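# Place the carton on the raised block within tape

## Task

Set the carton down on top of the raised block so that no part of it extends beyond the outer edge of the blue tape outline, and keep the face that was up at the start facing up.

## Robot and tools

Robot: two arms, left_arm and right_arm. Each carries an identical five-finger right hand, so the hands are not mirror images and every hand axis and number means the same on both. Calibrated base positions in the scene frame: left_arm (+0.028, +0.420, +0.227) m, right_arm (-0.005, -0.672, +0.227) m, each turned slightly about z. A post stands on the floor behind the arms. A loose object may occasionally be nudged by an outside push. Anything that ends up off the table fails the task.

Frames: the scene frame has its origin at table-top height, midway between the nominal bases, +z up, +x out over the table, and left_arm on the +y side (not the image left). Hand poses, velocities and targets in results are in each arm's own base frame; the table and fixed cameras use the scene frame. Position offsets follow the arm's base axes, and rotations turn about the Hand target's position.

Hand point: a point 0.05 m in front of the palm and 0.15 m out from the wrist flange. Its +z runs along the straight fingers, +y out of the palm, +x across the palm away from the thumb. Straight fingertips extend 0.06 to 0.07 m past it. A wrist bracket on the little-finger side can strike things, and with fingers level the wrist can sit well below the point and touch the table first.

A row is 28 numbers, each in [-1, 1], always for both arms: left_arm dx, dy, dz, rx, ry, rz, then left hand little, ring, middle, index, thumb_bend, thumb_turn, force_limit, speed; then the same 14 for right_arm. The six pose numbers are an offset (not a pose) from the arm's Hand target as it stood when the action or move began; 1.0 equals 0.6 m or 180 degrees, and rx, ry, rz form one rotation vector. Every row in one action or one move list counts from that same start, so repeating an offset moves the hand further. Send six zeros to ask nothing new of an arm. Commanded orientation is clipped to within 32 degrees of the measured one each step.

Hand numbers: fingers -1 straight, +1 curled; thumb_bend -1 straight, +1 bent; thumb_turn -1 beside the palm, +1 opposite the fingers. force_limit maps -1..+1 to about 0..10 N at the fingertip (0..15 N for the two thumb motors); a closing motor stops there. speed rises from near zero at -1 to full at +0.48 and stays full above. For a gentle grip close at speed -0.94 or below. With the thumb turned in, the hand wraps objects about 0.035 to 0.065 m thick. No value means unchanged: to keep a hand as it is, resend its last executed eight numbers; if none were sent yet, use its hand_measured six values plus hand_force_limit and hand_speed. To squeeze harder, raise force_limit and send a target more closed than hand_measured; to loosen, send one more open.

Tools:
- execute_actions(actions, cameras): actions is a list of actions, each a table of up to 15 rows of 28 numbers, one row per 1/30 s step; a short table repeats its last row to step 15. Images come back only when actions is empty or cameras names them.
- move(target, speed, blend, stop_force, zero, blocking, cameras): target is one 28-number row or a list of up to 15, all offsets from the current Hand targets. speed is the path's top speed in m/s, 0.002 to 3.2 (default 0.25); turns up to twice that in rad/s; one value or one per target. blend in m rounds corners in a list (0 stops at each). stop_force, 4 to 120 N, ends an arm's path when its wrist sensor feels that much push against the motion; use it slowly (about 0.005 m/s) for touches and set-downs; it is unreliable while the hand turns and cannot be combined with blocking=false. zero (default true) re-zeroes the sensor before the move. All paths are capped at 10 s. The result adds a move: line such as done, off_target, moving, held or fault, with limits=paced or limits=held.
- wait(seconds 0 to 3600, cameras): lets time pass without new commands.
- stop(cameras): brakes a running move.
- zoom_image(camera cam_high or cam_low, region [x0, y0, x1, y1] in pixels, at most 504 by 504).
- show_instructions(): shows the reference images.
- zero_wrist_force(arm): zeroes that arm's wrist sensor.
- finished_scene(scene 1): ends the scene for good; the carton must stay in place without the robot.

Results: end_effector_position (m), end_effector_quat_wxyz, velocities, Hand target (the next offset base), joint positions and torques, Wrist force and Wrist torque in the hand's own axes plus a peak line, and per-motor hand_measured, hand_stopped_by (moving, target, force, stalled, fault) and hand_load_n (positive pushes a finger open; a lost grip shows as load near 0). A hand point often rests short of its Hand target; add the gap as an offset if needed.

Cameras: cam_high and cam_low, both 672x504.

Avoid: dropping or tossing the carton, releasing it while it moves, fast contact, targets past a firm surface (arms are stiff), and pressing the hands or arms together. Outside force near 150 N or joint torque at its limit stops that arm for 10 s; overheated motors from long holds or stretched reach brake the arm for 30 to 60 s. Bringing the wrist near an arm's own first-joint axis refuses or swings the move.

Each tool is called in YAML: its name, and indented under it one key for each argument.

Reference images:

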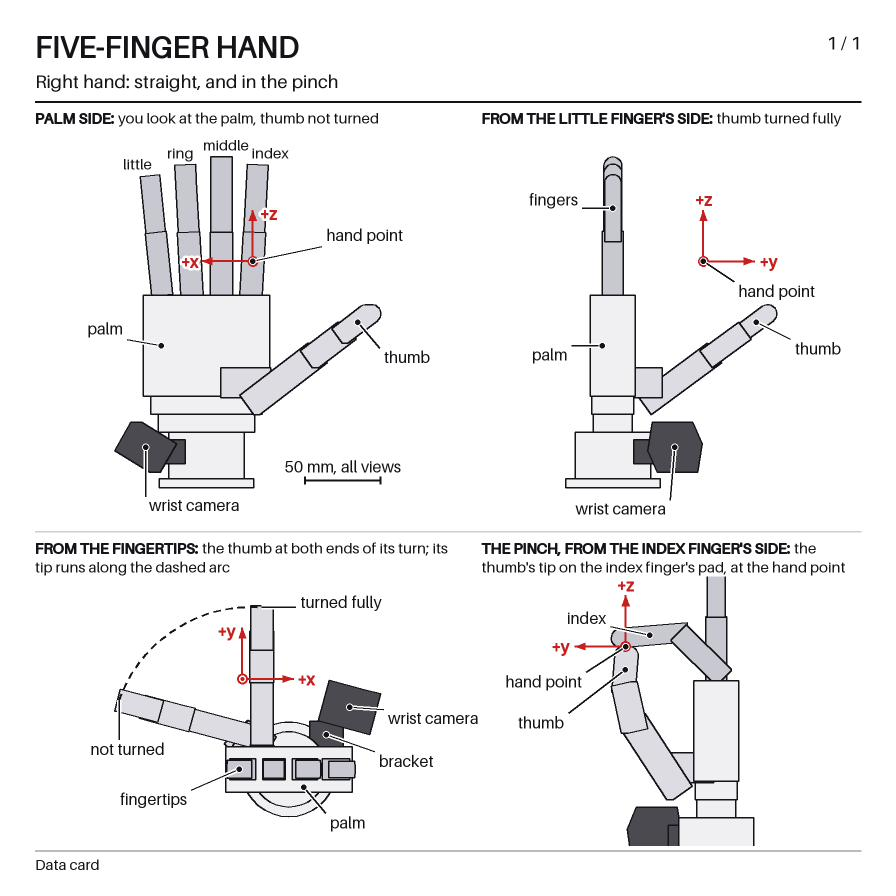

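## Session

execute_actions:
  actions: []

Scene clock: 0.00 s.
left_arm: end_effector_position=(+0.8407, -0.5132, -0.0003) hand_measured=(-1.000, -1.000, -1.000, -1.000, -1.000, -1.000) hand_load_n=(+0.0, +0.0, +0.0, +0.0, +0.0, +0.0) hand_stopped_by=(target, target, target, target, target, target) hand_force_limit=0.00 hand_speed=-0.80 end_effector_quat_wxyz=(+0.405, +0.093, +0.878, +0.237) | right_arm: end_effector_position=(+0.3644, +0.2102, -0.0200) hand_measured=(-1.000, -1.000, -1.000, -1.000, -1.000, -1.000) hand_load_n=(+0.0, +0.0, +0.0, +0.0, +0.0, +0.0) hand_stopped_by=(target, target, target, target, target, target) hand_force_limit=0.00 hand_speed=-0.80 end_effector_quat_wxyz=(+0.186, -0.027, +0.981, -0.054)
Joint positions: left_arm=[-1.001 -0.491 1.14 0.71 0.61 -2.251] | right_arm=[-0.002 -1.396 2.526 0.063 1.665 -1.647]
Joint velocities: within noise
Joint torques (N m): no reading
Wrist force (N): no reading
Wrist torque (N m): no reading
Wrist force, peak (N): no reading
Hand target: left_arm +0.8407, -0.5132, -0.0003; +0.405, +0.093, +0.878, +0.237 | right_arm +0.3644, +0.2102, -0.0200; +0.186, -0.027, +0.981, -0.054

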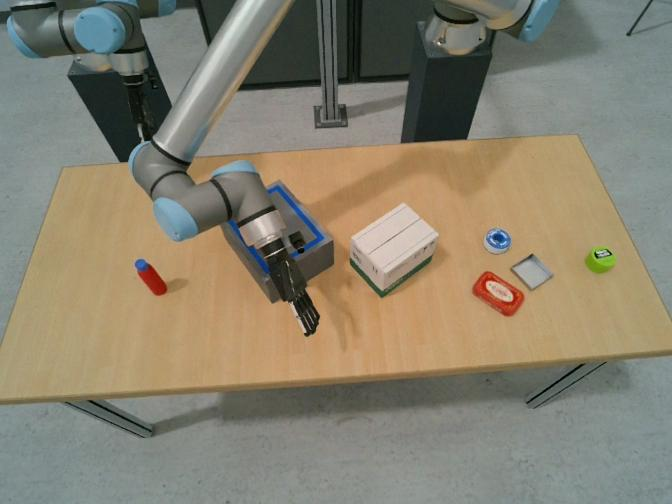

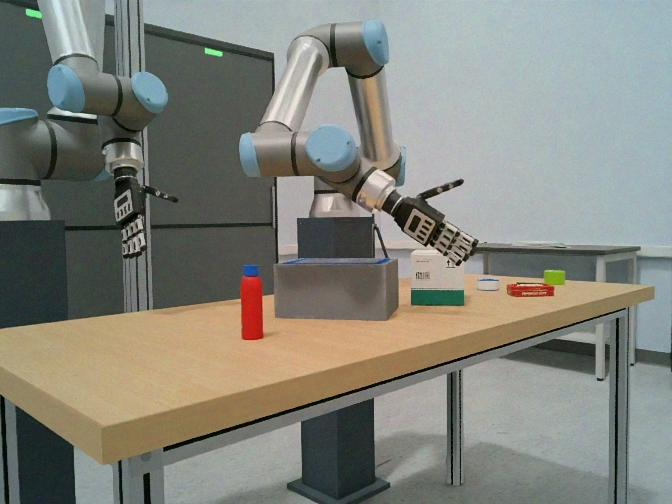

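zoom_image:
  camera: "cam_high"
  region: [200, 140, 460, 340]

zoom_image:
  camera: "cam_low"
  region: [220, 200, 500, 360]

Scaled by 1.938 from the camera's image (finer frame: 960x720).

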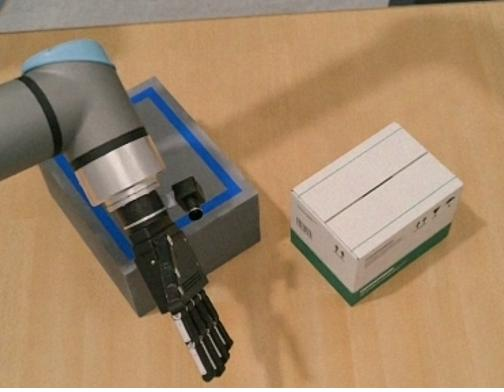

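Scaled by 1.800 from the camera's image (finer frame: 960x720).

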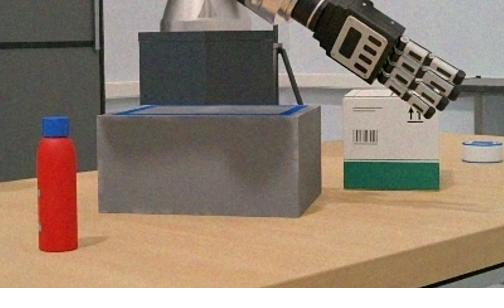

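move:
  target:
    - [-0.1667,0.1667,0.3667,0,0,0,-1,-1,-1,-1,-1,-1,0,-0.8,0,0,0,0,0,0,-1,-1,-1,-1,-1,-1,0,-0.8]
    - [-0.5,0.75,0.3667,0.2743,0.2805,-0.6876,-1,-1,-1,-1,-1,-1,0,-0.8,0,0,0,0,0,0,-1,-1,-1,-1,-1,-1,0,-0.8]
  blend: 0.05
  speed: 0.35
  cameras: ["all"]

Scene clock: 170.03 s.
left_arm: end_effector_position=(+0.5407, -0.0633, +0.2197) hand_measured=(-1.000, -1.000, -1.000, -1.000, -1.000, -1.000) hand_load_n=(+0.0, +0.0, +0.0, +0.0, +0.0, +0.0) hand_stopped_by=(target, target, target, target, target, target) hand_force_limit=0.00 hand_speed=-0.80 end_effector_quat_wxyz=(+0.000, +0.964, +0.264, +0.000) | right_arm: end_effector_position=(+0.3644, +0.2102, -0.0200) hand_measured=(-1.000, -1.000, -1.000, -1.000, -1.000, -1.000) hand_load_n=(+0.0, +0.0, +0.0, +0.0, +0.0, +0.0) hand_stopped_by=(target, target, target, target, target, target) hand_force_limit=0.00 hand_speed=-0.80 end_effector_quat_wxyz=(+0.186, -0.027, +0.981, -0.054)
Joint positions: left_arm=[-0.323 -1.348 1.883 1.036 1.57 0.713] | right_arm=[-0.002 -1.396 2.526 0.063 1.665 -1.647]
Joint torques (N m): left_arm=[11.11 -36.56 -45.39 6.72 -2.94 2] | right_arm=[-2.24 -30.63 -13.79 2.83 0.56 -0.49]
Wrist force (N): left_arm=[-0.2 0.7 -0.2] | right_arm=[-0.2 0.2 -0.2]
Wrist torque (N m): left_arm=[-0.24 -0.22 -0.02] | right_arm=[0.04 0.03 -0.01]
Wrist force, peak (N): left_arm=[0.1 0.8 -1.4] | right_arm=[-0.6 0.1 -0.6]
Hand target: left_arm +0.5407, -0.0632, +0.2197; +0.000, +0.964, +0.264, +0.000 | right_arm +0.3644, +0.2102, -0.0200; +0.186, -0.027, +0.981, -0.054
Off the commanded pose: left_arm 0.000 m, 0 deg | right_arm 0.000 m, 0 deg.
move: done

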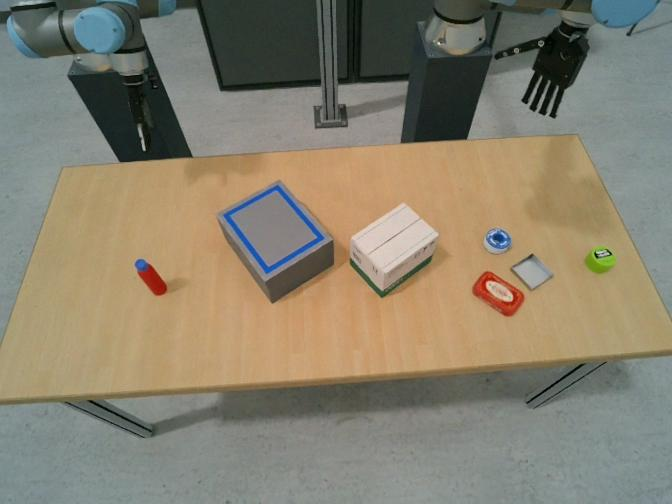

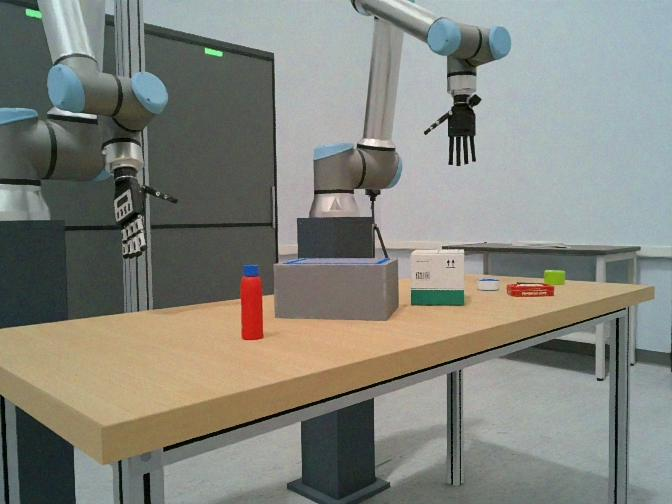

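zoom_image:
  camera: "cam_high"
  region: [200, 160, 360, 320]

zoom_image:
  camera: "cam_high"
  region: [330, 190, 450, 310]

zoom_image:
  camera: "cam_low"
  region: [260, 230, 480, 340]

Scaled by 3.150 from the camera's image (finer frame: 960x720).

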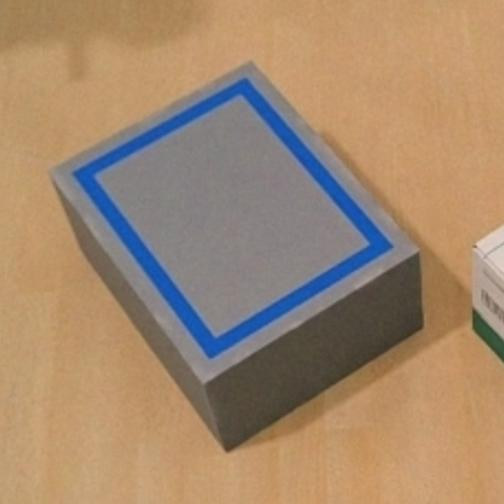

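Scaled by 4.200 from the camera's image (finer frame: 960x720).

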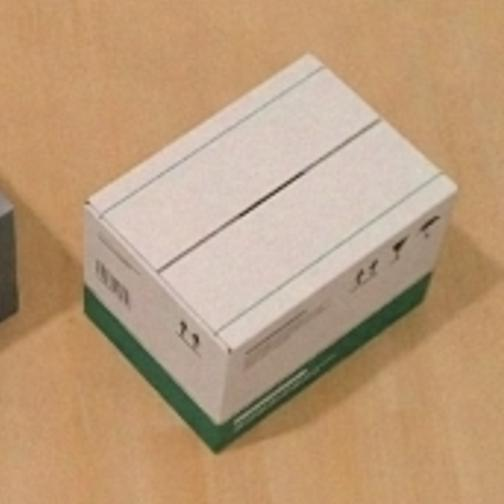

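Scaled by 2.291 from the camera's image (finer frame: 960x720).

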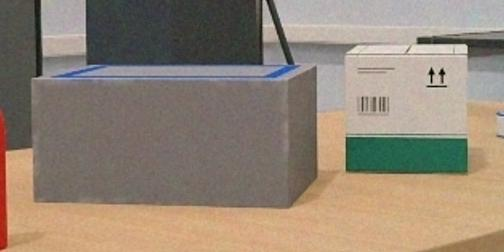

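move:
  target: [0.0058,-0.2342,-0.15,0,0,0,-1,-1,-1,-1,-1,-1,0,-0.8,0.5,0.5,0.2,0.0023,0.1252,0.1487,-1,-1,-1,-1,-1,-1,0,-0.8]
  speed: 0.3
  cameras: ["all"]

Scene clock: 353.90 s.
left_arm: end_effector_position=(+0.5442, -0.2037, +0.1297) hand_measured=(-1.000, -1.000, -1.000, -1.000, -1.000, -1.000) hand_load_n=(+0.0, +0.0, +0.0, +0.0, +0.0, +0.0) hand_stopped_by=(target, target, target, target, target, target) hand_force_limit=0.00 hand_speed=-0.80 end_effector_quat_wxyz=(+0.000, +0.964, +0.264, +0.000) | right_arm: end_effector_position=(+0.6643, +0.5101, +0.1000) hand_measured=(-1.000, -1.000, -1.000, -1.000, -1.000, -1.000) hand_load_n=(+0.0, +0.0, +0.0, +0.0, +0.0, +0.0) hand_stopped_by=(target, target, target, target, target, target) hand_force_limit=0.00 hand_speed=-0.80 end_effector_quat_wxyz=(+0.000, -0.261, +0.965, +0.000)
Joint positions: left_arm=[-0.565 -1.228 1.912 0.887 1.57 0.47] | right_arm=[0.366 -0.856 1.36 1.066 1.57 -1.734]
Joint torques (N m): left_arm=[-9.04 -43.03 -40.65 1.52 -2.97 -2.06] | right_arm=[11.42 -86.66 -43.46 7.63 -2.08 -4.56]
Wrist force (N): left_arm=[-0.1 0.4 0.5] | right_arm=[0.3 0.4 -0.3]
Wrist torque (N m): left_arm=[-0.24 -0.26 0.25] | right_arm=[0.08 -0.09 0.37]
Wrist force, peak (N): left_arm=[-0.8 1.3 -0.3] | right_arm=[1.5 -1.1 0.2]
Hand target: left_arm +0.5442, -0.2038, +0.1297; +0.000, +0.964, +0.264, +0.000 | right_arm +0.6644, +0.5102, +0.1000; +0.000, -0.261, +0.965, +0.000
Off the commanded pose: left_arm 0.000 m, 0 deg | right_arm 0.000 m, 0 deg.
move: done

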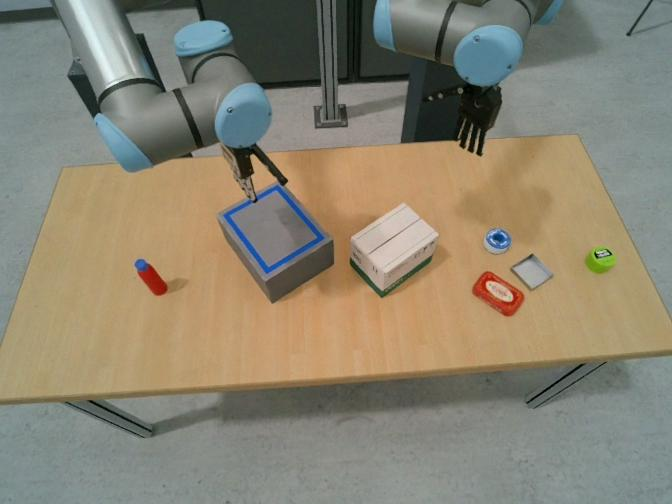

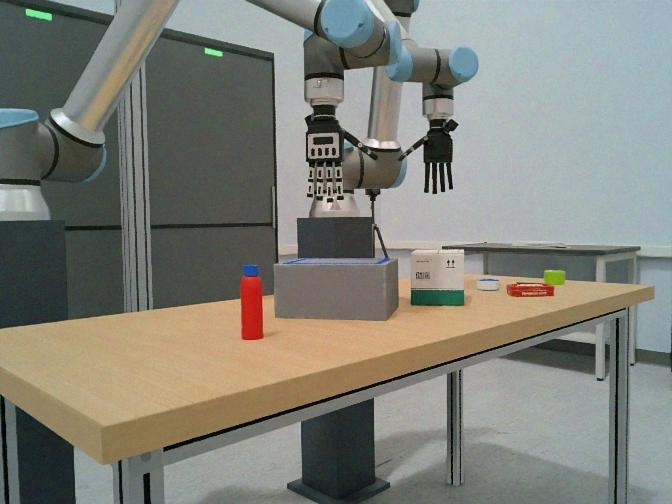

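zoom_image:
  camera: "cam_high"
  region: [400, 60, 560, 180]

zoom_image:
  camera: "cam_low"
  region: [280, 60, 500, 230]

zoom_image:
  camera: "cam_high"
  region: [190, 110, 320, 240]

Scaled by 3.150 from the camera's image (finer frame: 960x720).

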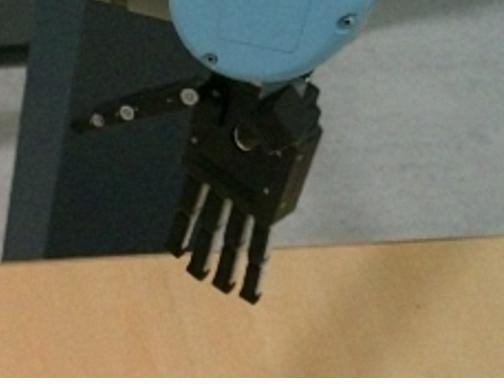

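Scaled by 2.291 from the camera's image (finer frame: 960x720).

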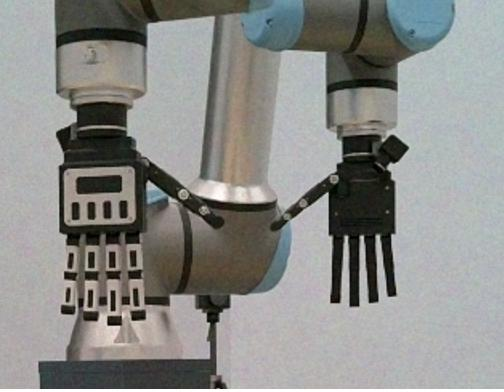

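Scaled by 3.877 from the camera's image (finer frame: 960x720).

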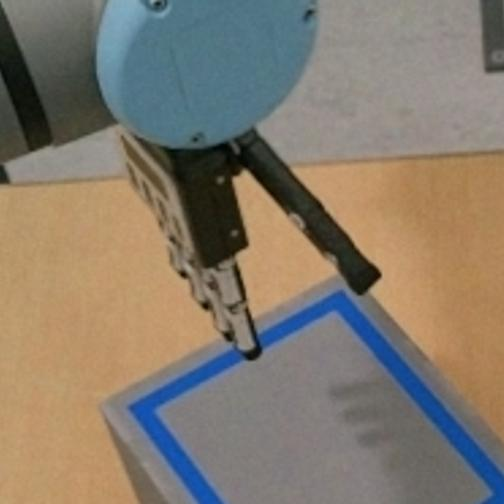

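move:
  target: [0.032,-0.0457,-0.1778,0,0,-0.003,-1,-1,-1,-1,-1,-1,0,-0.8,0.2837,0.3223,-0.1283,0,0,0,-1,-1,-1,-1,-1,-1,0,-0.8]
  speed: 0.25
  cameras: ["all"]

Scene clock: 425.37 s.
left_arm: end_effector_position=(+0.5634, -0.2312, +0.0230) hand_measured=(-1.000, -1.000, -1.000, -1.000, -1.000, -1.000) hand_load_n=(+0.0, +0.0, +0.0, +0.0, +0.0, +0.0) hand_stopped_by=(target, target, target, target, target, target) hand_force_limit=0.00 hand_speed=-0.80 end_effector_quat_wxyz=(+0.000, +0.966, +0.260, +0.000) | right_arm: end_effector_position=(+0.8346, +0.7035, +0.0230) hand_measured=(-1.000, -1.000, -1.000, -1.000, -1.000, -1.000) hand_load_n=(+0.0, +0.0, +0.0, +0.0, +0.0, +0.0) hand_stopped_by=(target, target, target, target, target, target) hand_force_limit=0.00 hand_speed=-0.80 end_effector_quat_wxyz=(+0.000, -0.261, +0.965, +0.000)
Joint positions: left_arm=[-0.588 -1.066 1.909 0.728 1.57 0.457] | right_arm=[0.483 -0.279 0.382 1.467 1.57 -1.617]
Joint torques (N m): left_arm=[-9.27 -51.91 -36.07 1.5 -1.7 -2.22] | right_arm=[12.33 -118.8 -47.62 8.14 2.79 -4.5]
Wrist force (N): left_arm=[-0.2 0.3 0.6] | right_arm=[0.1 0.4 -0.5]
Wrist torque (N m): left_arm=[-0.30 -0.23 0.23] | right_arm=[0.03 0.10 0.15]
Wrist force, peak (N): left_arm=[-0.1 0.7 1.7] | right_arm=[1.7 0.4 -0.2]
Hand target: left_arm +0.5634, -0.2312, +0.0230; +0.000, +0.966, +0.260, +0.000 | right_arm +0.8346, +0.7036, +0.0230; +0.000, -0.261, +0.965, +0.000
Off the commanded pose: left_arm 0.000 m, 0 deg | right_arm 0.000 m, 0 deg.
move: done

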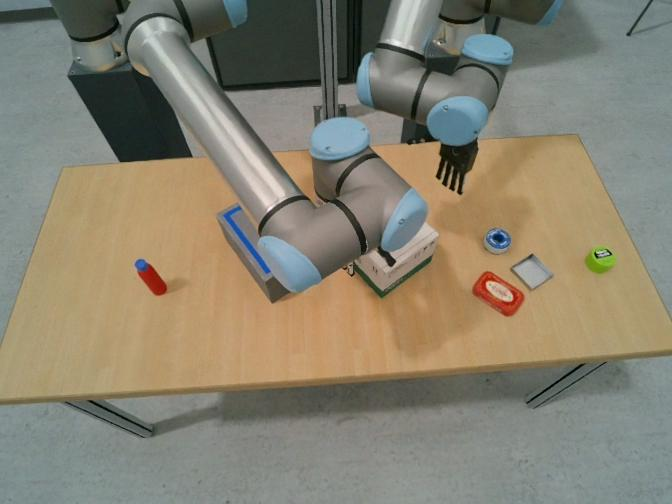

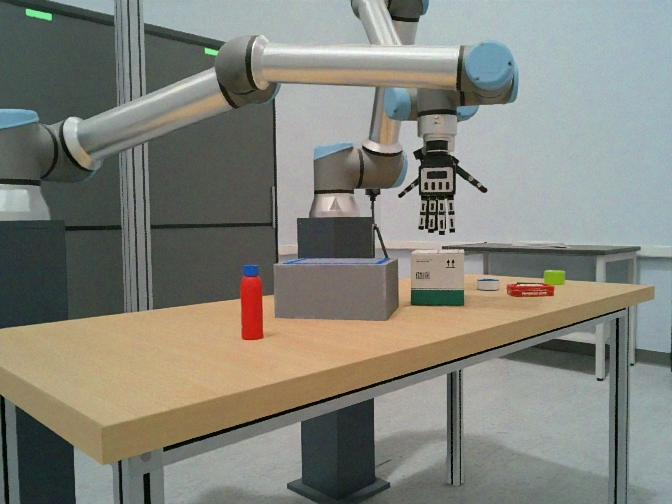

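move:
  target: [0,0,-0.245,0,0,0,-1,-1,-1,-1,-1,-1,0,-0.8,0,0,-0.245,0,0,0,-1,-1,-1,-1,-1,-1,0,-0.8]
  speed: 0.15
  cameras: ["all"]

Scene clock: 435.47 s.
left_arm: end_effector_position=(+0.5633, -0.2312, -0.1238) hand_measured=(-1.000, -1.000, -1.000, -1.000, -1.000, -1.000) hand_load_n=(+0.0, +0.0, +0.0, +0.0, +0.0, +0.0) hand_stopped_by=(target, target, target, target, target, target) hand_force_limit=0.00 hand_speed=-0.80 end_effector_quat_wxyz=(+0.000, +0.966, +0.260, +0.000) | right_arm: end_effector_position=(+0.8346, +0.7035, -0.1238) hand_measured=(-1.000, -1.000, -1.000, -1.000, -1.000, -1.000) hand_load_n=(+0.0, +0.0, +0.0, +0.0, +0.0, +0.0) hand_stopped_by=(target, target, target, target, target, target) hand_force_limit=0.00 hand_speed=-0.80 end_effector_quat_wxyz=(+0.000, -0.261, +0.965, +0.000)
Joint positions: left_arm=[-0.588 -0.858 1.925 0.503 1.57 0.457] | right_arm=[0.483 -0.17 0.42 1.321 1.57 -1.617]
Joint torques (N m): left_arm=[4.74 -57.43 -27.59 1.16 -2.5 0.54] | right_arm=[4.98 -122.52 -49.76 0.37 -1.38 1.37]
Wrist force (N): left_arm=[0.0 0.5 0.4] | right_arm=[0.4 -0.1 0.4]
Wrist torque (N m): left_arm=[-0.24 -0.20 0.32] | right_arm=[-0.10 0.01 0.21]
Wrist force, peak (N): left_arm=[-0.2 0.9 0.9] | right_arm=[0.2 0.4 -1.6]
Hand target: left_arm +0.5634, -0.2312, -0.1240; +0.000, +0.966, +0.260, +0.000 | right_arm +0.8346, +0.7036, -0.1240; +0.000, -0.261, +0.965, +0.000
Off the commanded pose: left_arm 0.000 m, 0 deg | right_arm 0.000 m, 0 deg.
move: done

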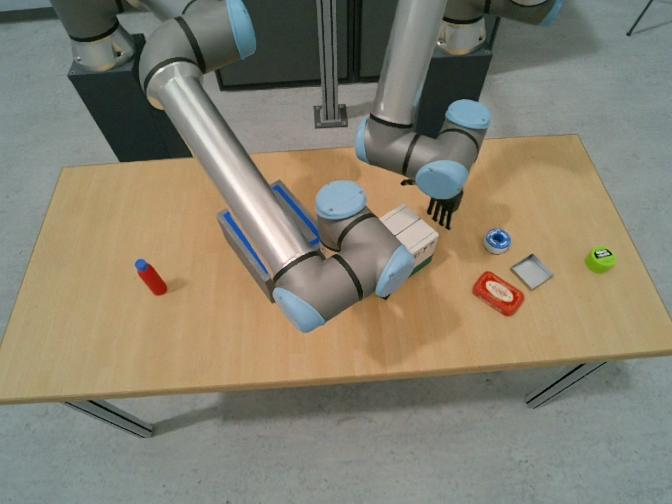

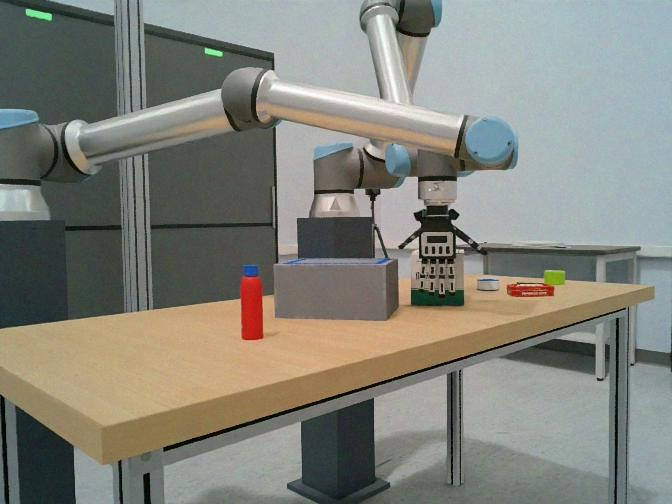

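zoom_image:
  camera: "cam_low"
  region: [380, 180, 500, 320]

zoom_image:
  camera: "cam_high"
  region: [330, 160, 490, 310]

Scaled by 3.600 from the camera's image (finer frame: 960x720).

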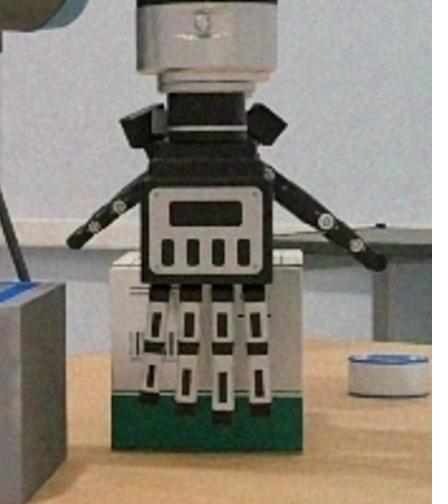

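Scaled by 3.150 from the camera's image (finer frame: 960x720).

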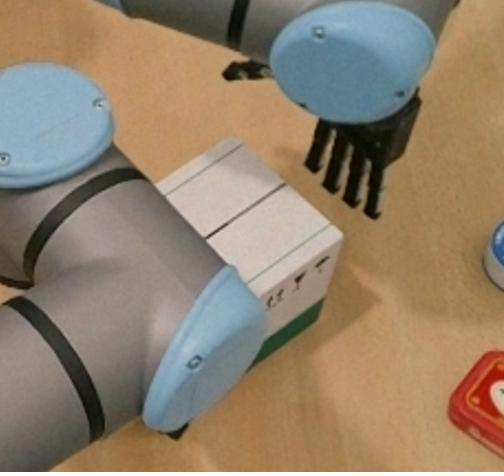

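move:
  target: [0.0458,-0.0793,0,0,0,0,-1,-1,-1,-1,-1,-1,0,-0.8,-0.0462,0.0792,0,0,0,0,-1,-1,-1,-1,-1,-1,0,-0.8]
  speed: 0.06
  cameras: ["all"]

zoom_image:
  camera: "cam_low"
  region: [380, 180, 500, 320]

zoom_image:
  camera: "cam_high"
  region: [330, 160, 490, 310]

Scene clock: 454.43 s.
left_arm: end_effector_position=(+0.5908, -0.2787, -0.1240) hand_measured=(-1.000, -1.000, -1.000, -1.000, -1.000, -1.000) hand_load_n=(+0.0, +0.0, +0.0, +0.0, -0.5, +0.0) hand_stopped_by=(target, target, target, target, target, target) hand_force_limit=0.00 hand_speed=-0.80 end_effector_quat_wxyz=(+0.000, +0.966, +0.260, +0.000) | right_arm: end_effector_position=(+0.8069, +0.7510, -0.1240) hand_measured=(-1.000, -1.000, -1.000, -1.000, -1.000, -1.000) hand_load_n=(+0.0, +0.0, +0.0, +0.0, +0.0, +0.0) hand_stopped_by=(target, target, target, target, target, target) hand_force_limit=0.00 hand_speed=-0.80 end_effector_quat_wxyz=(+0.000, -0.261, +0.965, +0.000)
Joint positions: left_arm=[-0.628 -0.821 1.836 0.555 1.57 0.417] | right_arm=[0.535 -0.136 0.348 1.359 1.57 -1.564]
Joint torques (N m): left_arm=[-9.38 -63.41 -29.72 6.72 0.53 -2.14] | right_arm=[7.43 -121.44 -49.96 6.7 1.16 4.9]
Wrist force (N): left_arm=[-0.6 0.3 0.6] | right_arm=[0.0 0.2 -0.2]
Wrist torque (N m): left_arm=[-0.26 -0.03 0.25] | right_arm=[0.01 0.04 0.12]
Wrist force, peak (N): left_arm=[-0.7 1.8 0.4] | right_arm=[0.2 0.8 -0.4]
Hand target: left_arm +0.5908, -0.2788, -0.1240; +0.000, +0.966, +0.260, +0.000 | right_arm +0.8069, +0.7511, -0.1240; +0.000, -0.261, +0.965, +0.000
Off the commanded pose: left_arm 0.000 m, 0 deg | right_arm 0.000 m, 0 deg.
move: done

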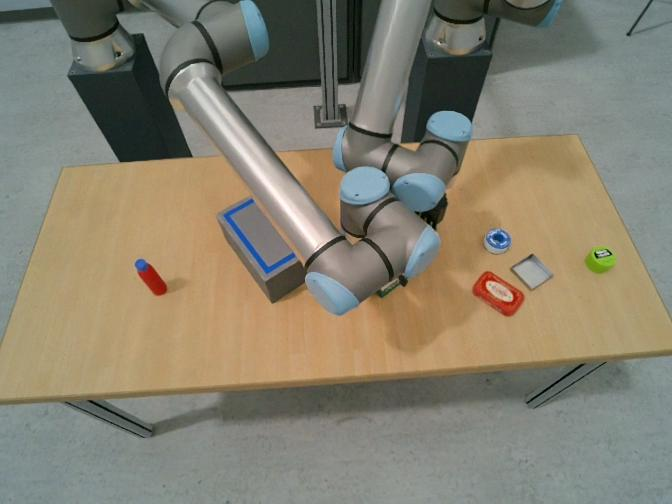

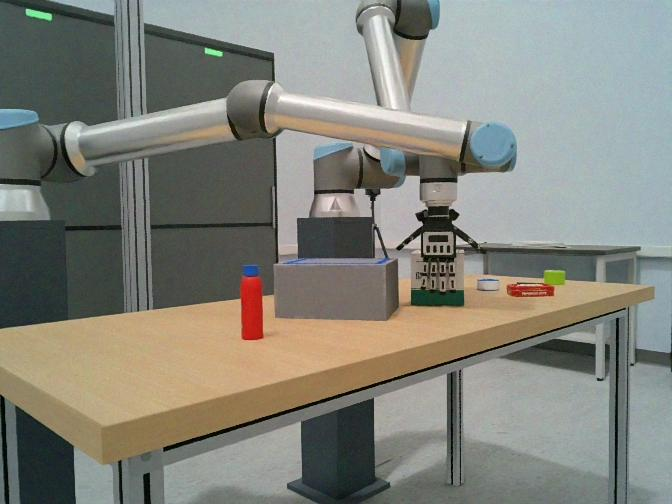

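Scaled by 3.600 from the camera's image (finer frame: 960x720).

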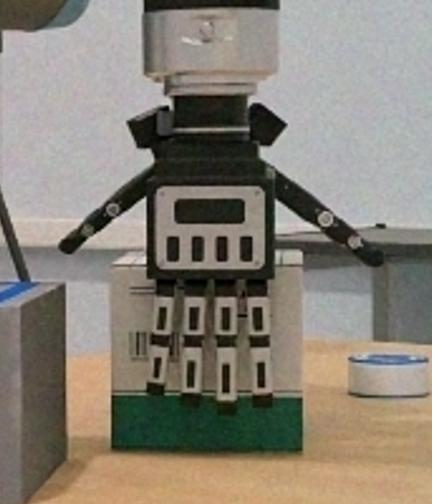

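Scaled by 3.150 from the camera's image (finer frame: 960x720).

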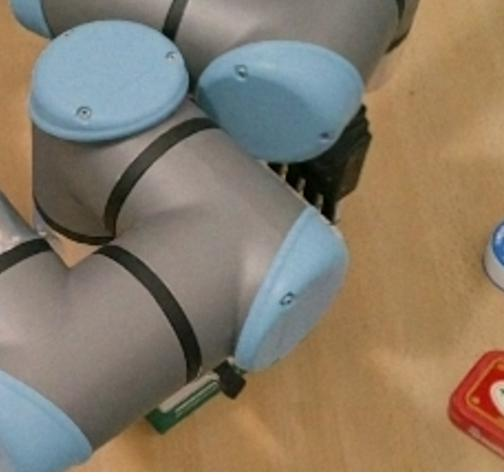

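move:
  target: [0.0208,-0.036,0,0,0,0,-1,-1,-1,-1,-1,-1,0,-0.8,-0.021,0.036,0,0,0,0,-1,-1,-1,-1,-1,-1,0,-0.8]
  speed: 0.005
  stop_force: 15
  cameras: ["all"]

zoom_image:
  camera: "cam_low"
  region: [380, 180, 500, 320]

Scene clock: 551.50 s.
left_arm: end_effector_position=(+0.5915, -0.2799, -0.1240) hand_measured=(-1.000, -1.000, -1.000, -1.000, -1.000, -1.000) hand_load_n=(+0.0, +0.0, +0.0, +0.5, +0.0, +0.0) hand_stopped_by=(target, target, target, target, target, target) hand_force_limit=0.00 hand_speed=-0.80 end_effector_quat_wxyz=(+0.000, +0.966, +0.260, +0.000) | right_arm: end_effector_position=(+0.8062, +0.7522, -0.1240) hand_measured=(-1.000, -1.000, -1.000, -1.000, -1.000, -1.000) hand_load_n=(-0.5, +0.0, +0.0, +0.0, +0.0, +0.0) hand_stopped_by=(target, target, target, target, target, target) hand_force_limit=0.00 hand_speed=-0.80 end_effector_quat_wxyz=(+0.000, -0.261, +0.965, +0.000)
Joint positions: left_arm=[-0.629 -0.819 1.834 0.557 1.57 0.416] | right_arm=[0.537 -0.134 0.346 1.36 1.57 -1.563]
Joint torques (N m): left_arm=[5.99 -102.46 -6.49 1.51 -2.66 1.21] | right_arm=[-12.11 -143.37 -23.68 0.42 2.42 -3.48]
Wrist force (N): left_arm=[-0.9 0.8 0.8] | right_arm=[0.3 0.4 -0.6]
Wrist torque (N m): left_arm=[-0.20 0.00 0.25] | right_arm=[0.07 0.01 0.15]
Wrist force, peak (N): left_arm=[-0.9 1.2 0.6] | right_arm=[0.2 0.6 -0.8]
Hand target: left_arm +0.5915, -0.2799, -0.1240; +0.000, +0.966, +0.260, +0.000 (not the last commanded pose) | right_arm +0.8062, +0.7522, -0.1240; +0.000, -0.261, +0.965, +0.000 (not the last commanded pose)
Off the commanded pose: left_arm 0.024 m, 0 deg | right_arm 0.024 m, 0 deg.
move: held (left_arm, right_arm; a check stopped the path); limits=held
pose unreachable (left arm): on one or more control steps of this call, first in action 0 (counted from 0), this arm could not follow its commanded pose, so it was not sent that pose on those steps. It may still have moved: this result reports where it is.
cause: moving toward the commanded pose would bring a part of the arm too close to another arm (a part of this arm just beyond joint 3 (elbow) and a part of the right arm just beyond its joint 5 (wrist 2), along the way the arms are being sent, or toward where that arm still pushes).
pose unreachable (right arm): on one or more control steps of this call, first in action 0 (counted from 0), this arm could not follow its commanded pose, so it was not sent that pose on those steps. It may still have moved: this result reports where it is.
cause: moving toward the commanded pose would bring a part of the arm too close to another arm (a part of this arm just beyond joint 5 (wrist 2) and a part of the left arm just beyond its joint 3 (elbow), along the way the arms are being sent, or toward where that arm still pushes).

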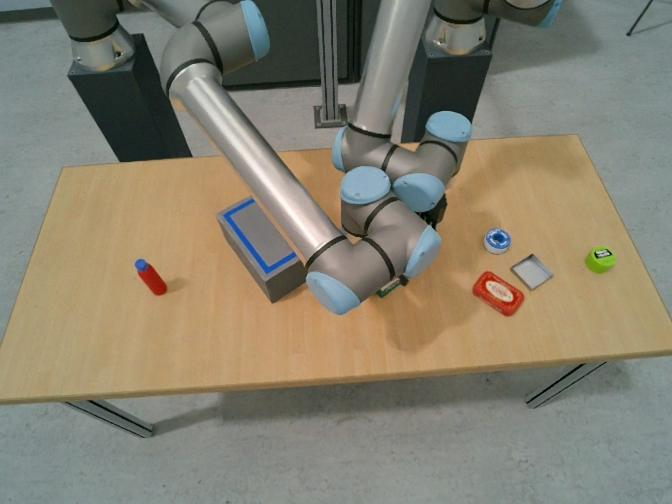

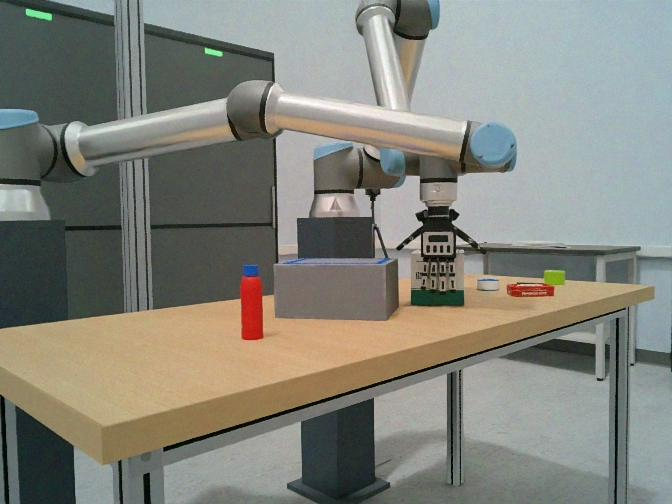

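Scaled by 3.600 from the camera's image (finer frame: 960x720).

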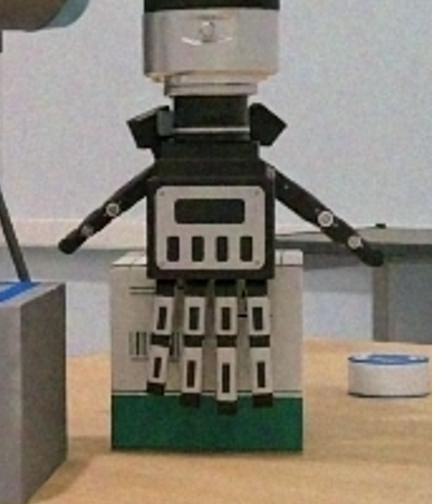

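move:
  target:
    - [-0.0583,0.101,0,0,0,0,-1,-1,-1,-1,-1,-1,0,-0.8,0,0,0,0,0,0,-1,-1,-1,-1,-1,-1,0,-0.8]
    - [-0.0583,0.101,0.2,0,0,0,-1,-1,-1,-1,-1,-1,0,-0.8,0,0,0,0,0,0,-1,-1,-1,-1,-1,-1,0,-0.8]
    - [-0.2858,0.6665,0.6233,0,0,0,-1,-1,-1,-1,-1,-1,0,-0.8,0,0,0,0,0,0,-1,-1,-1,-1,-1,-1,0,-0.8]
  speed: [0.1,0.2,0.25]
  blend: 0.02

Scene clock: 660.20 s.
left_arm: end_effector_position=(+0.4200, +0.1199, +0.2499) hand_measured=(-1.000, -1.000, -1.000, -1.000, -1.000, -1.000) hand_load_n=(+0.0, +0.0, +0.0, +0.0, +0.0, +0.0) hand_stopped_by=(target, target, target, target, target, target) hand_force_limit=0.00 hand_speed=-0.80 end_effector_quat_wxyz=(+0.000, +0.966, +0.260, +0.000) | right_arm: end_effector_position=(+0.8062, +0.7522, -0.1240) hand_measured=(-1.000, -1.000, -1.000, -1.000, -1.000, -1.000) hand_load_n=(+0.0, +0.0, +0.0, +0.0, +0.0, +0.0) hand_stopped_by=(target, target, target, target, target, target) hand_force_limit=0.00 hand_speed=-0.80 end_effector_quat_wxyz=(+0.000, -0.261, +0.965, +0.000)
Joint positions: left_arm=[0.031 -1.504 2.006 1.069 1.57 1.077] | right_arm=[0.537 -0.134 0.346 1.36 1.57 -1.563]
Joint torques (N m): left_arm=[10.63 -64.91 -45.23 6.69 1.86 2.06] | right_arm=[-17.27 -141.6 -23.94 0.59 2.66 -3.69]
Wrist force (N): left_arm=[-0.6 1.0 0.1] | right_arm=[0.4 0.3 -0.2]
Wrist torque (N m): left_arm=[-0.12 -0.15 -0.08] | right_arm=[0.03 -0.02 0.15]
Wrist force, peak (N): left_arm=[-0.9 1.8 0.3] | right_arm=[0.2 0.4 -0.8]
Hand target: left_arm +0.4200, +0.1200, +0.2500; +0.000, +0.966, +0.260, +0.000 | right_arm +0.8062, +0.7522, -0.1240; +0.000, -0.261, +0.965, +0.000
Off the commanded pose: left_arm 0.000 m, 0 deg | right_arm 0.000 m, 0 deg.
move: done

move:
  target:
    - [-0.0037,0.119,-0.0138,0.0833,0.0026,0,-1,-1,-1,-1,-1,-1,0,-0.8,0,0,0,0,0,0,-1,-1,-1,-1,-1,-1,0,-0.8]
    - [-0.0074,0.2374,0.0037,0.1666,0.0052,0,-1,-1,-1,-1,-1,-1,0,-0.8,0,0,0,0,0,0,-1,-1,-1,-1,-1,-1,0,-0.8]
    - [-0.0108,0.3472,0.0513,0.2499,0.0078,0,-1,-1,-1,-1,-1,-1,0,-0.8,0,0,0,0,0,0,-1,-1,-1,-1,-1,-1,0,-0.8]
    - [-0.0137,0.4411,0.1257,0.3332,0.0103,0,-1,-1,-1,-1,-1,-1,0,-0.8,0,0,0,0,0,0,-1,-1,-1,-1,-1,-1,0,-0.8]
  speed: 0.25
  blend: 0.02

Scene clock: 697.43 s.
left_arm: end_effector_position=(+0.4118, +0.3846, +0.3254) hand_measured=(-1.000, -1.000, -1.000, -1.000, -1.000, -1.000) hand_load_n=(+0.0, +0.0, +0.0, +0.0, +0.5, +0.0) hand_stopped_by=(target, target, target, target, target, target) hand_force_limit=0.00 hand_speed=-0.80 end_effector_quat_wxyz=(-0.487, +0.836, +0.225, +0.115) | right_arm: end_effector_position=(+0.8062, +0.7522, -0.1240) hand_measured=(-1.000, -1.000, -1.000, -1.000, -1.000, -1.000) hand_load_n=(+0.0, +0.0, +0.0, +0.0, +0.0, +0.0) hand_stopped_by=(target, target, target, target, target, target) hand_force_limit=0.00 hand_speed=-0.80 end_effector_quat_wxyz=(+0.000, -0.261, +0.965, +0.000)
Joint positions: left_arm=[0.031 -1.505 2.006 1.07 0.523 1.076] | right_arm=[0.537 -0.134 0.346 1.36 1.57 -1.563]
Joint torques (N m): left_arm=[10.92 -23.2 -45.65 1.71 -5.02 2.31] | right_arm=[-14.43 -143.77 -22.96 1.14 2.67 -3.59]
Wrist force (N): left_arm=[-1.2 2.9 -1.4] | right_arm=[0.4 0.1 -0.4]
Wrist torque (N m): left_arm=[0.17 -0.02 -0.02] | right_arm=[0.01 -0.01 0.14]
Wrist force, peak (N): left_arm=[-1.1 3.1 -1.5] | right_arm=[0.7 0.4 -0.7]
Hand target: left_arm +0.4118, +0.3847, +0.3254; -0.487, +0.836, +0.225, +0.115 | right_arm +0.8062, +0.7522, -0.1240; +0.000, -0.261, +0.965, +0.000
Off the commanded pose: left_arm 0.000 m, 0 deg | right_arm 0.000 m, 0 deg.
move: done

move:
  target:
    - [-0.0022,0.0713,0.0962,0.0833,0.0026,0,-1,-1,-1,-1,-1,-1,0,-0.8,0,0,0,0,0,0,-1,-1,-1,-1,-1,-1,0,-0.8]
    - [-0.0036,0.1155,0.2075,0.1666,0.0052,0,-1,-1,-1,-1,-1,-1,0,-0.8,0,0,0,0,0,0,-1,-1,-1,-1,-1,-1,0,-0.8]
    - [-0.004,0.1293,0.3265,0.2499,0.0078,0,-1,-1,-1,-1,-1,-1,0,-0.8,0,0,0,0,0,0,-1,-1,-1,-1,-1,-1,0,-0.8]
    - [-0.0035,0.1118,0.445,0.3332,0.0103,0,-1,-1,-1,-1,-1,-1,0,-0.8,0,0,0,0,0,0,-1,-1,-1,-1,-1,-1,0,-0.8]
    - [-0.002,0.0641,0.5548,0.4165,0.0129,0,-1,-1,-1,-1,-1,-1,0,-0.8,0,0,0,0,0,0,-1,-1,-1,-1,-1,-1,0,-0.8]
    - [0.0003,-0.0102,0.6488,0.4998,0.0155,0,-1,-1,-1,-1,-1,-1,0,-0.8,0,0,0,0,0,0,-1,-1,-1,-1,-1,-1,0,-0.8]
    - [0.0033,-0.1063,0.7202,0.583,0.0181,0,-1,-1,-1,-1,-1,-1,0,-0.8,0,0,0,0,0,0,-1,-1,-1,-1,-1,-1,0,-0.8]
    - [0.0067,-0.2175,0.7643,0.6663,0.0207,0,-1,-1,-1,-1,-1,-1,0,-0.8,0,0,0,0,0,0,-1,-1,-1,-1,-1,-1,0,-0.8]
  speed: 0.25
  blend: 0.02
  cameras: ["all"]

Scene clock: 718.07 s.
left_arm: end_effector_position=(+0.4158, +0.2542, +0.7840) hand_measured=(-1.000, -1.000, -1.000, -1.000, -1.000, -1.000) hand_load_n=(+0.0, +0.0, +0.0, +0.0, +0.0, +0.0) hand_stopped_by=(target, target, target, target, target, target) hand_force_limit=0.00 hand_speed=-0.80 end_effector_quat_wxyz=(+0.973, +0.000, +0.000, -0.230) end_effector_velocity=(+0.000, -0.002, +0.000) end_effector_angular_velocity=(+0.006, +0.000, +0.000) | right_arm: end_effector_position=(+0.8062, +0.7522, -0.1240) hand_measured=(-1.000, -1.000, -1.000, -1.000, -1.000, -1.000) hand_load_n=(+0.0, +0.0, +0.0, +0.0, +0.0, +0.0) hand_stopped_by=(target, target, target, target, target, target) hand_force_limit=0.00 hand_speed=-0.80 end_effector_quat_wxyz=(+0.000, -0.261, +0.965, +0.000)
Joint positions: left_arm=[0.03 -1.504 2.007 1.069 -1.571 1.078] | right_arm=[0.537 -0.134 0.346 1.36 1.57 -1.563]
Joint velocities: left_arm=[0 0 0 0 -0.006 0] | right_arm=[within noise]
Joint torques (N m): left_arm=[11.62 -63.84 -45.19 6.82 -3.17 -1.95] | right_arm=[-13.86 -141.77 -22.48 0.83 3.02 -3.92]
Wrist force (N): left_arm=[-0.2 2.1 -4.1] | right_arm=[0.3 0.1 -0.6]
Wrist torque (N m): left_arm=[0.49 0.19 0.21] | right_arm=[0.02 0.01 0.14]
Wrist force, peak (N): left_arm=[-0.9 3.9 -4.2] | right_arm=[0.2 0.0 -0.9]
Hand target: left_arm +0.4158, +0.2542, +0.7840; +0.973, +0.000, +0.000, -0.230 | right_arm +0.8062, +0.7522, -0.1240; +0.000, -0.261, +0.965, +0.000
Off the commanded pose: left_arm 0.000 m, 0 deg | right_arm 0.000 m, 0 deg.
move: done

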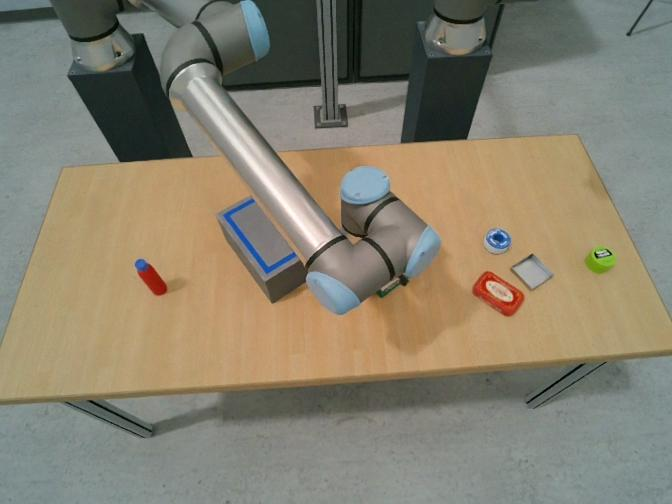

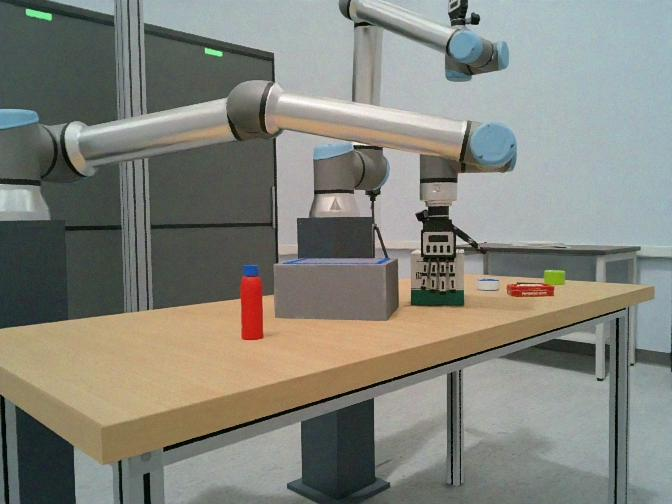

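move:
  target:
    - [0.1218,0.0038,0.036,-0.0026,0.0833,0,-1,-1,-1,-1,-1,-1,0,-0.8,0,0,0,0,0,0,-1,-1,-1,-1,-1,-1,0,-0.8]
    - [0.2489,0.0077,0.0392,-0.0052,0.1666,0,-1,-1,-1,-1,-1,-1,0,-0.8,0,0,0,0,0,0,-1,-1,-1,-1,-1,-1,0,-0.8]
    - [0.3723,0.0115,0.0095,-0.0078,0.2499,0,-1,-1,-1,-1,-1,-1,0,-0.8,0,0,0,0,0,0,-1,-1,-1,-1,-1,-1,0,-0.8]
    - [0.4839,0.015,-0.0513,-0.0103,0.3332,0,-1,-1,-1,-1,-1,-1,0,-0.8,0,0,0,0,0,0,-1,-1,-1,-1,-1,-1,0,-0.8]
    - [0.576,0.0179,-0.1388,-0.0129,0.4165,0,-1,-1,-1,-1,-1,-1,0,-0.8,0,0,0,0,0,0,-1,-1,-1,-1,-1,-1,0,-0.8]
    - [0.6423,0.0199,-0.2473,-0.0155,0.4998,0,-1,-1,-1,-1,-1,-1,0,-0.8,0,0,0,0,0,0,-1,-1,-1,-1,-1,-1,0,-0.8]
    - [0.6783,0.021,-0.3692,-0.0181,0.583,0,-1,-1,-1,-1,-1,-1,0,-0.8,0,0,0,0,0,0,-1,-1,-1,-1,-1,-1,0,-0.8]
    - [0.6815,0.0211,-0.4963,-0.0207,0.6663,0,-1,-1,-1,-1,-1,-1,0,-0.8,0,0,0,0,0,0,-1,-1,-1,-1,-1,-1,0,-0.8]
    - [0.6518,0.0202,-0.6198,-0.0233,0.7496,0,-1,-1,-1,-1,-1,-1,0,-0.8,0,0,0,0,0,0,-1,-1,-1,-1,-1,-1,0,-0.8]
    - [0.591,0.0183,-0.7315,-0.0258,0.8329,0,-1,-1,-1,-1,-1,-1,0,-0.8,0,0,0,0,0,0,-1,-1,-1,-1,-1,-1,0,-0.8]
    - [0.5036,0.0156,-0.8237,-0.0284,0.9162,0,-1,-1,-1,-1,-1,-1,0,-0.8,0,0,0,0,0,0,-1,-1,-1,-1,-1,-1,0,-0.8]
    - [0.3951,0.0123,-0.89,-0.031,0.9995,0,-1,-1,-1,-1,-1,-1,0,-0.8,0,0,0,0,0,0,-1,-1,-1,-1,-1,-1,0,-0.8]
  speed: 0.25
  blend: 0.02
  cameras: ["all"]

Scene clock: 764.07 s.
left_arm: end_effector_position=(+0.6529, +0.2616, +0.2501) hand_measured=(-1.000, -1.000, -1.000, -1.000, -1.000, -1.000) hand_load_n=(+0.0, +0.0, +0.0, +0.0, +0.0, +0.0) hand_stopped_by=(target, target, target, target, target, target) hand_force_limit=0.00 hand_speed=-0.80 end_effector_quat_wxyz=(+0.000, -0.260, +0.966, +0.000) | right_arm: end_effector_position=(+0.8062, +0.7522, -0.1240) hand_measured=(-1.000, -1.000, -1.000, -1.000, -1.000, -1.000) hand_load_n=(+0.0, +0.0, +0.0, +0.0, +0.0, +0.0) hand_stopped_by=(target, target, target, target, target, target) hand_force_limit=0.00 hand_speed=-0.80 end_effector_quat_wxyz=(+0.000, -0.261, +0.965, +0.000)
Joint positions: left_arm=[0.03 -1.504 2.005 4.211 -1.571 1.076] | right_arm=[0.537 -0.134 0.346 1.36 1.57 -1.563]
Joint torques (N m): left_arm=[-4.63 -31.3 -54.11 -1 -2.93 -2.12] | right_arm=[-13.18 -143.35 -22.74 1.36 2.9 -3.76]
Wrist force (N): left_arm=[-0.2 0.6 0.5] | right_arm=[0.4 0.4 -0.4]
Wrist torque (N m): left_arm=[-0.20 -0.29 0.20] | right_arm=[0.06 -0.01 0.16]
Wrist force, peak (N): left_arm=[0.4 2.4 -5.1] | right_arm=[0.3 -0.1 -0.9]
Hand target: left_arm +0.6529, +0.2615, +0.2500; +0.000, -0.260, +0.966, +0.000 | right_arm +0.8062, +0.7522, -0.1240; +0.000, -0.261, +0.965, +0.000
Off the commanded pose: left_arm 0.000 m, 0 deg | right_arm 0.000 m, 0 deg.
move: done

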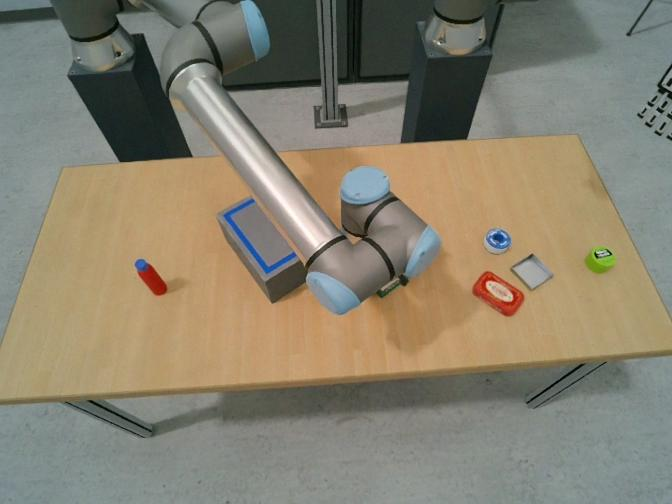

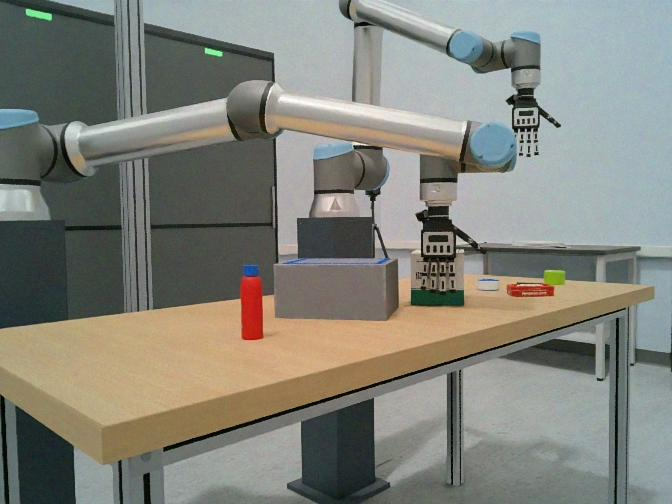

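move:
  target:
    - [-0.0746,-0.4106,-0.125,0,0,-0.5,-1,-1,-1,-1,-1,-1,0,-0.8,0,0,0,0,0,0,-1,-1,-1,-1,-1,-1,0,-0.8]
    - [-0.1492,-0.8212,-0.25,0,0,-1,-1,-1,-1,-1,-1,-1,0,-0.8,0,0,0,0,0,0,-1,-1,-1,-1,-1,-1,0,-0.8]
  speed: 0.27
  blend: 0.03
  cameras: ["all"]

Scene clock: 784.37 s.
left_arm: end_effector_position=(+0.5634, -0.2311, +0.1000) hand_measured=(-1.000, -1.000, -1.000, -1.000, -1.000, -1.000) hand_load_n=(+0.0, +0.0, +0.0, +0.0, +0.0, +0.0) hand_stopped_by=(target, target, target, target, target, target) hand_force_limit=0.00 hand_speed=-0.80 end_effector_quat_wxyz=(+0.000, +0.966, +0.260, +0.000) | right_arm: end_effector_position=(+0.8062, +0.7522, -0.1240) hand_measured=(-1.000, -1.000, -1.000, -1.000, -1.000, -1.000) hand_load_n=(+0.0, +0.0, +0.0, +0.0, +0.0, +0.5) hand_stopped_by=(target, target, target, target, target, target) hand_force_limit=0.00 hand_speed=-0.80 end_effector_quat_wxyz=(+0.000, -0.261, +0.965, +0.000)
Joint positions: left_arm=[-0.588 -1.484 2.319 3.877 -1.57 3.599] | right_arm=[0.537 -0.134 0.346 1.36 1.57 -1.563]
Joint torques (N m): left_arm=[-9.84 -23.54 -44.56 -6.19 -2.99 2.31] | right_arm=[-14.68 -141.55 -22.42 1.04 2.87 -3.28]
Wrist force (N): left_arm=[-0.1 0.7 0.3] | right_arm=[0.2 -0.1 -0.5]
Wrist torque (N m): left_arm=[-0.11 -0.28 0.08] | right_arm=[-0.02 0.02 0.13]
Wrist force, peak (N): left_arm=[0.1 1.8 0.6] | right_arm=[0.8 0.0 -0.5]
Hand target: left_arm +0.5633, -0.2312, +0.1000; +0.000, +0.966, +0.260, +0.000 | right_arm +0.8062, +0.7522, -0.1240; +0.000, -0.261, +0.965, +0.000
Off the commanded pose: left_arm 0.000 m, 0 deg | right_arm 0.000 m, 0 deg.
move: done

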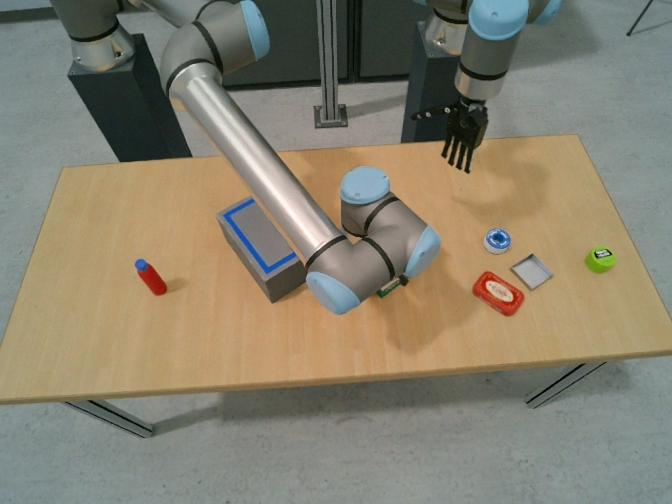

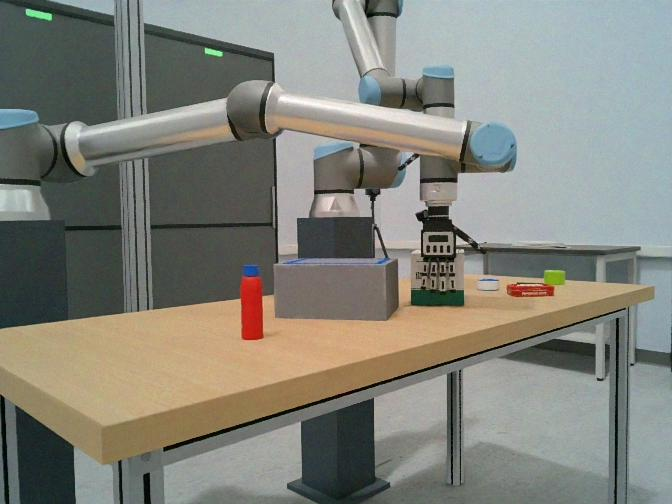

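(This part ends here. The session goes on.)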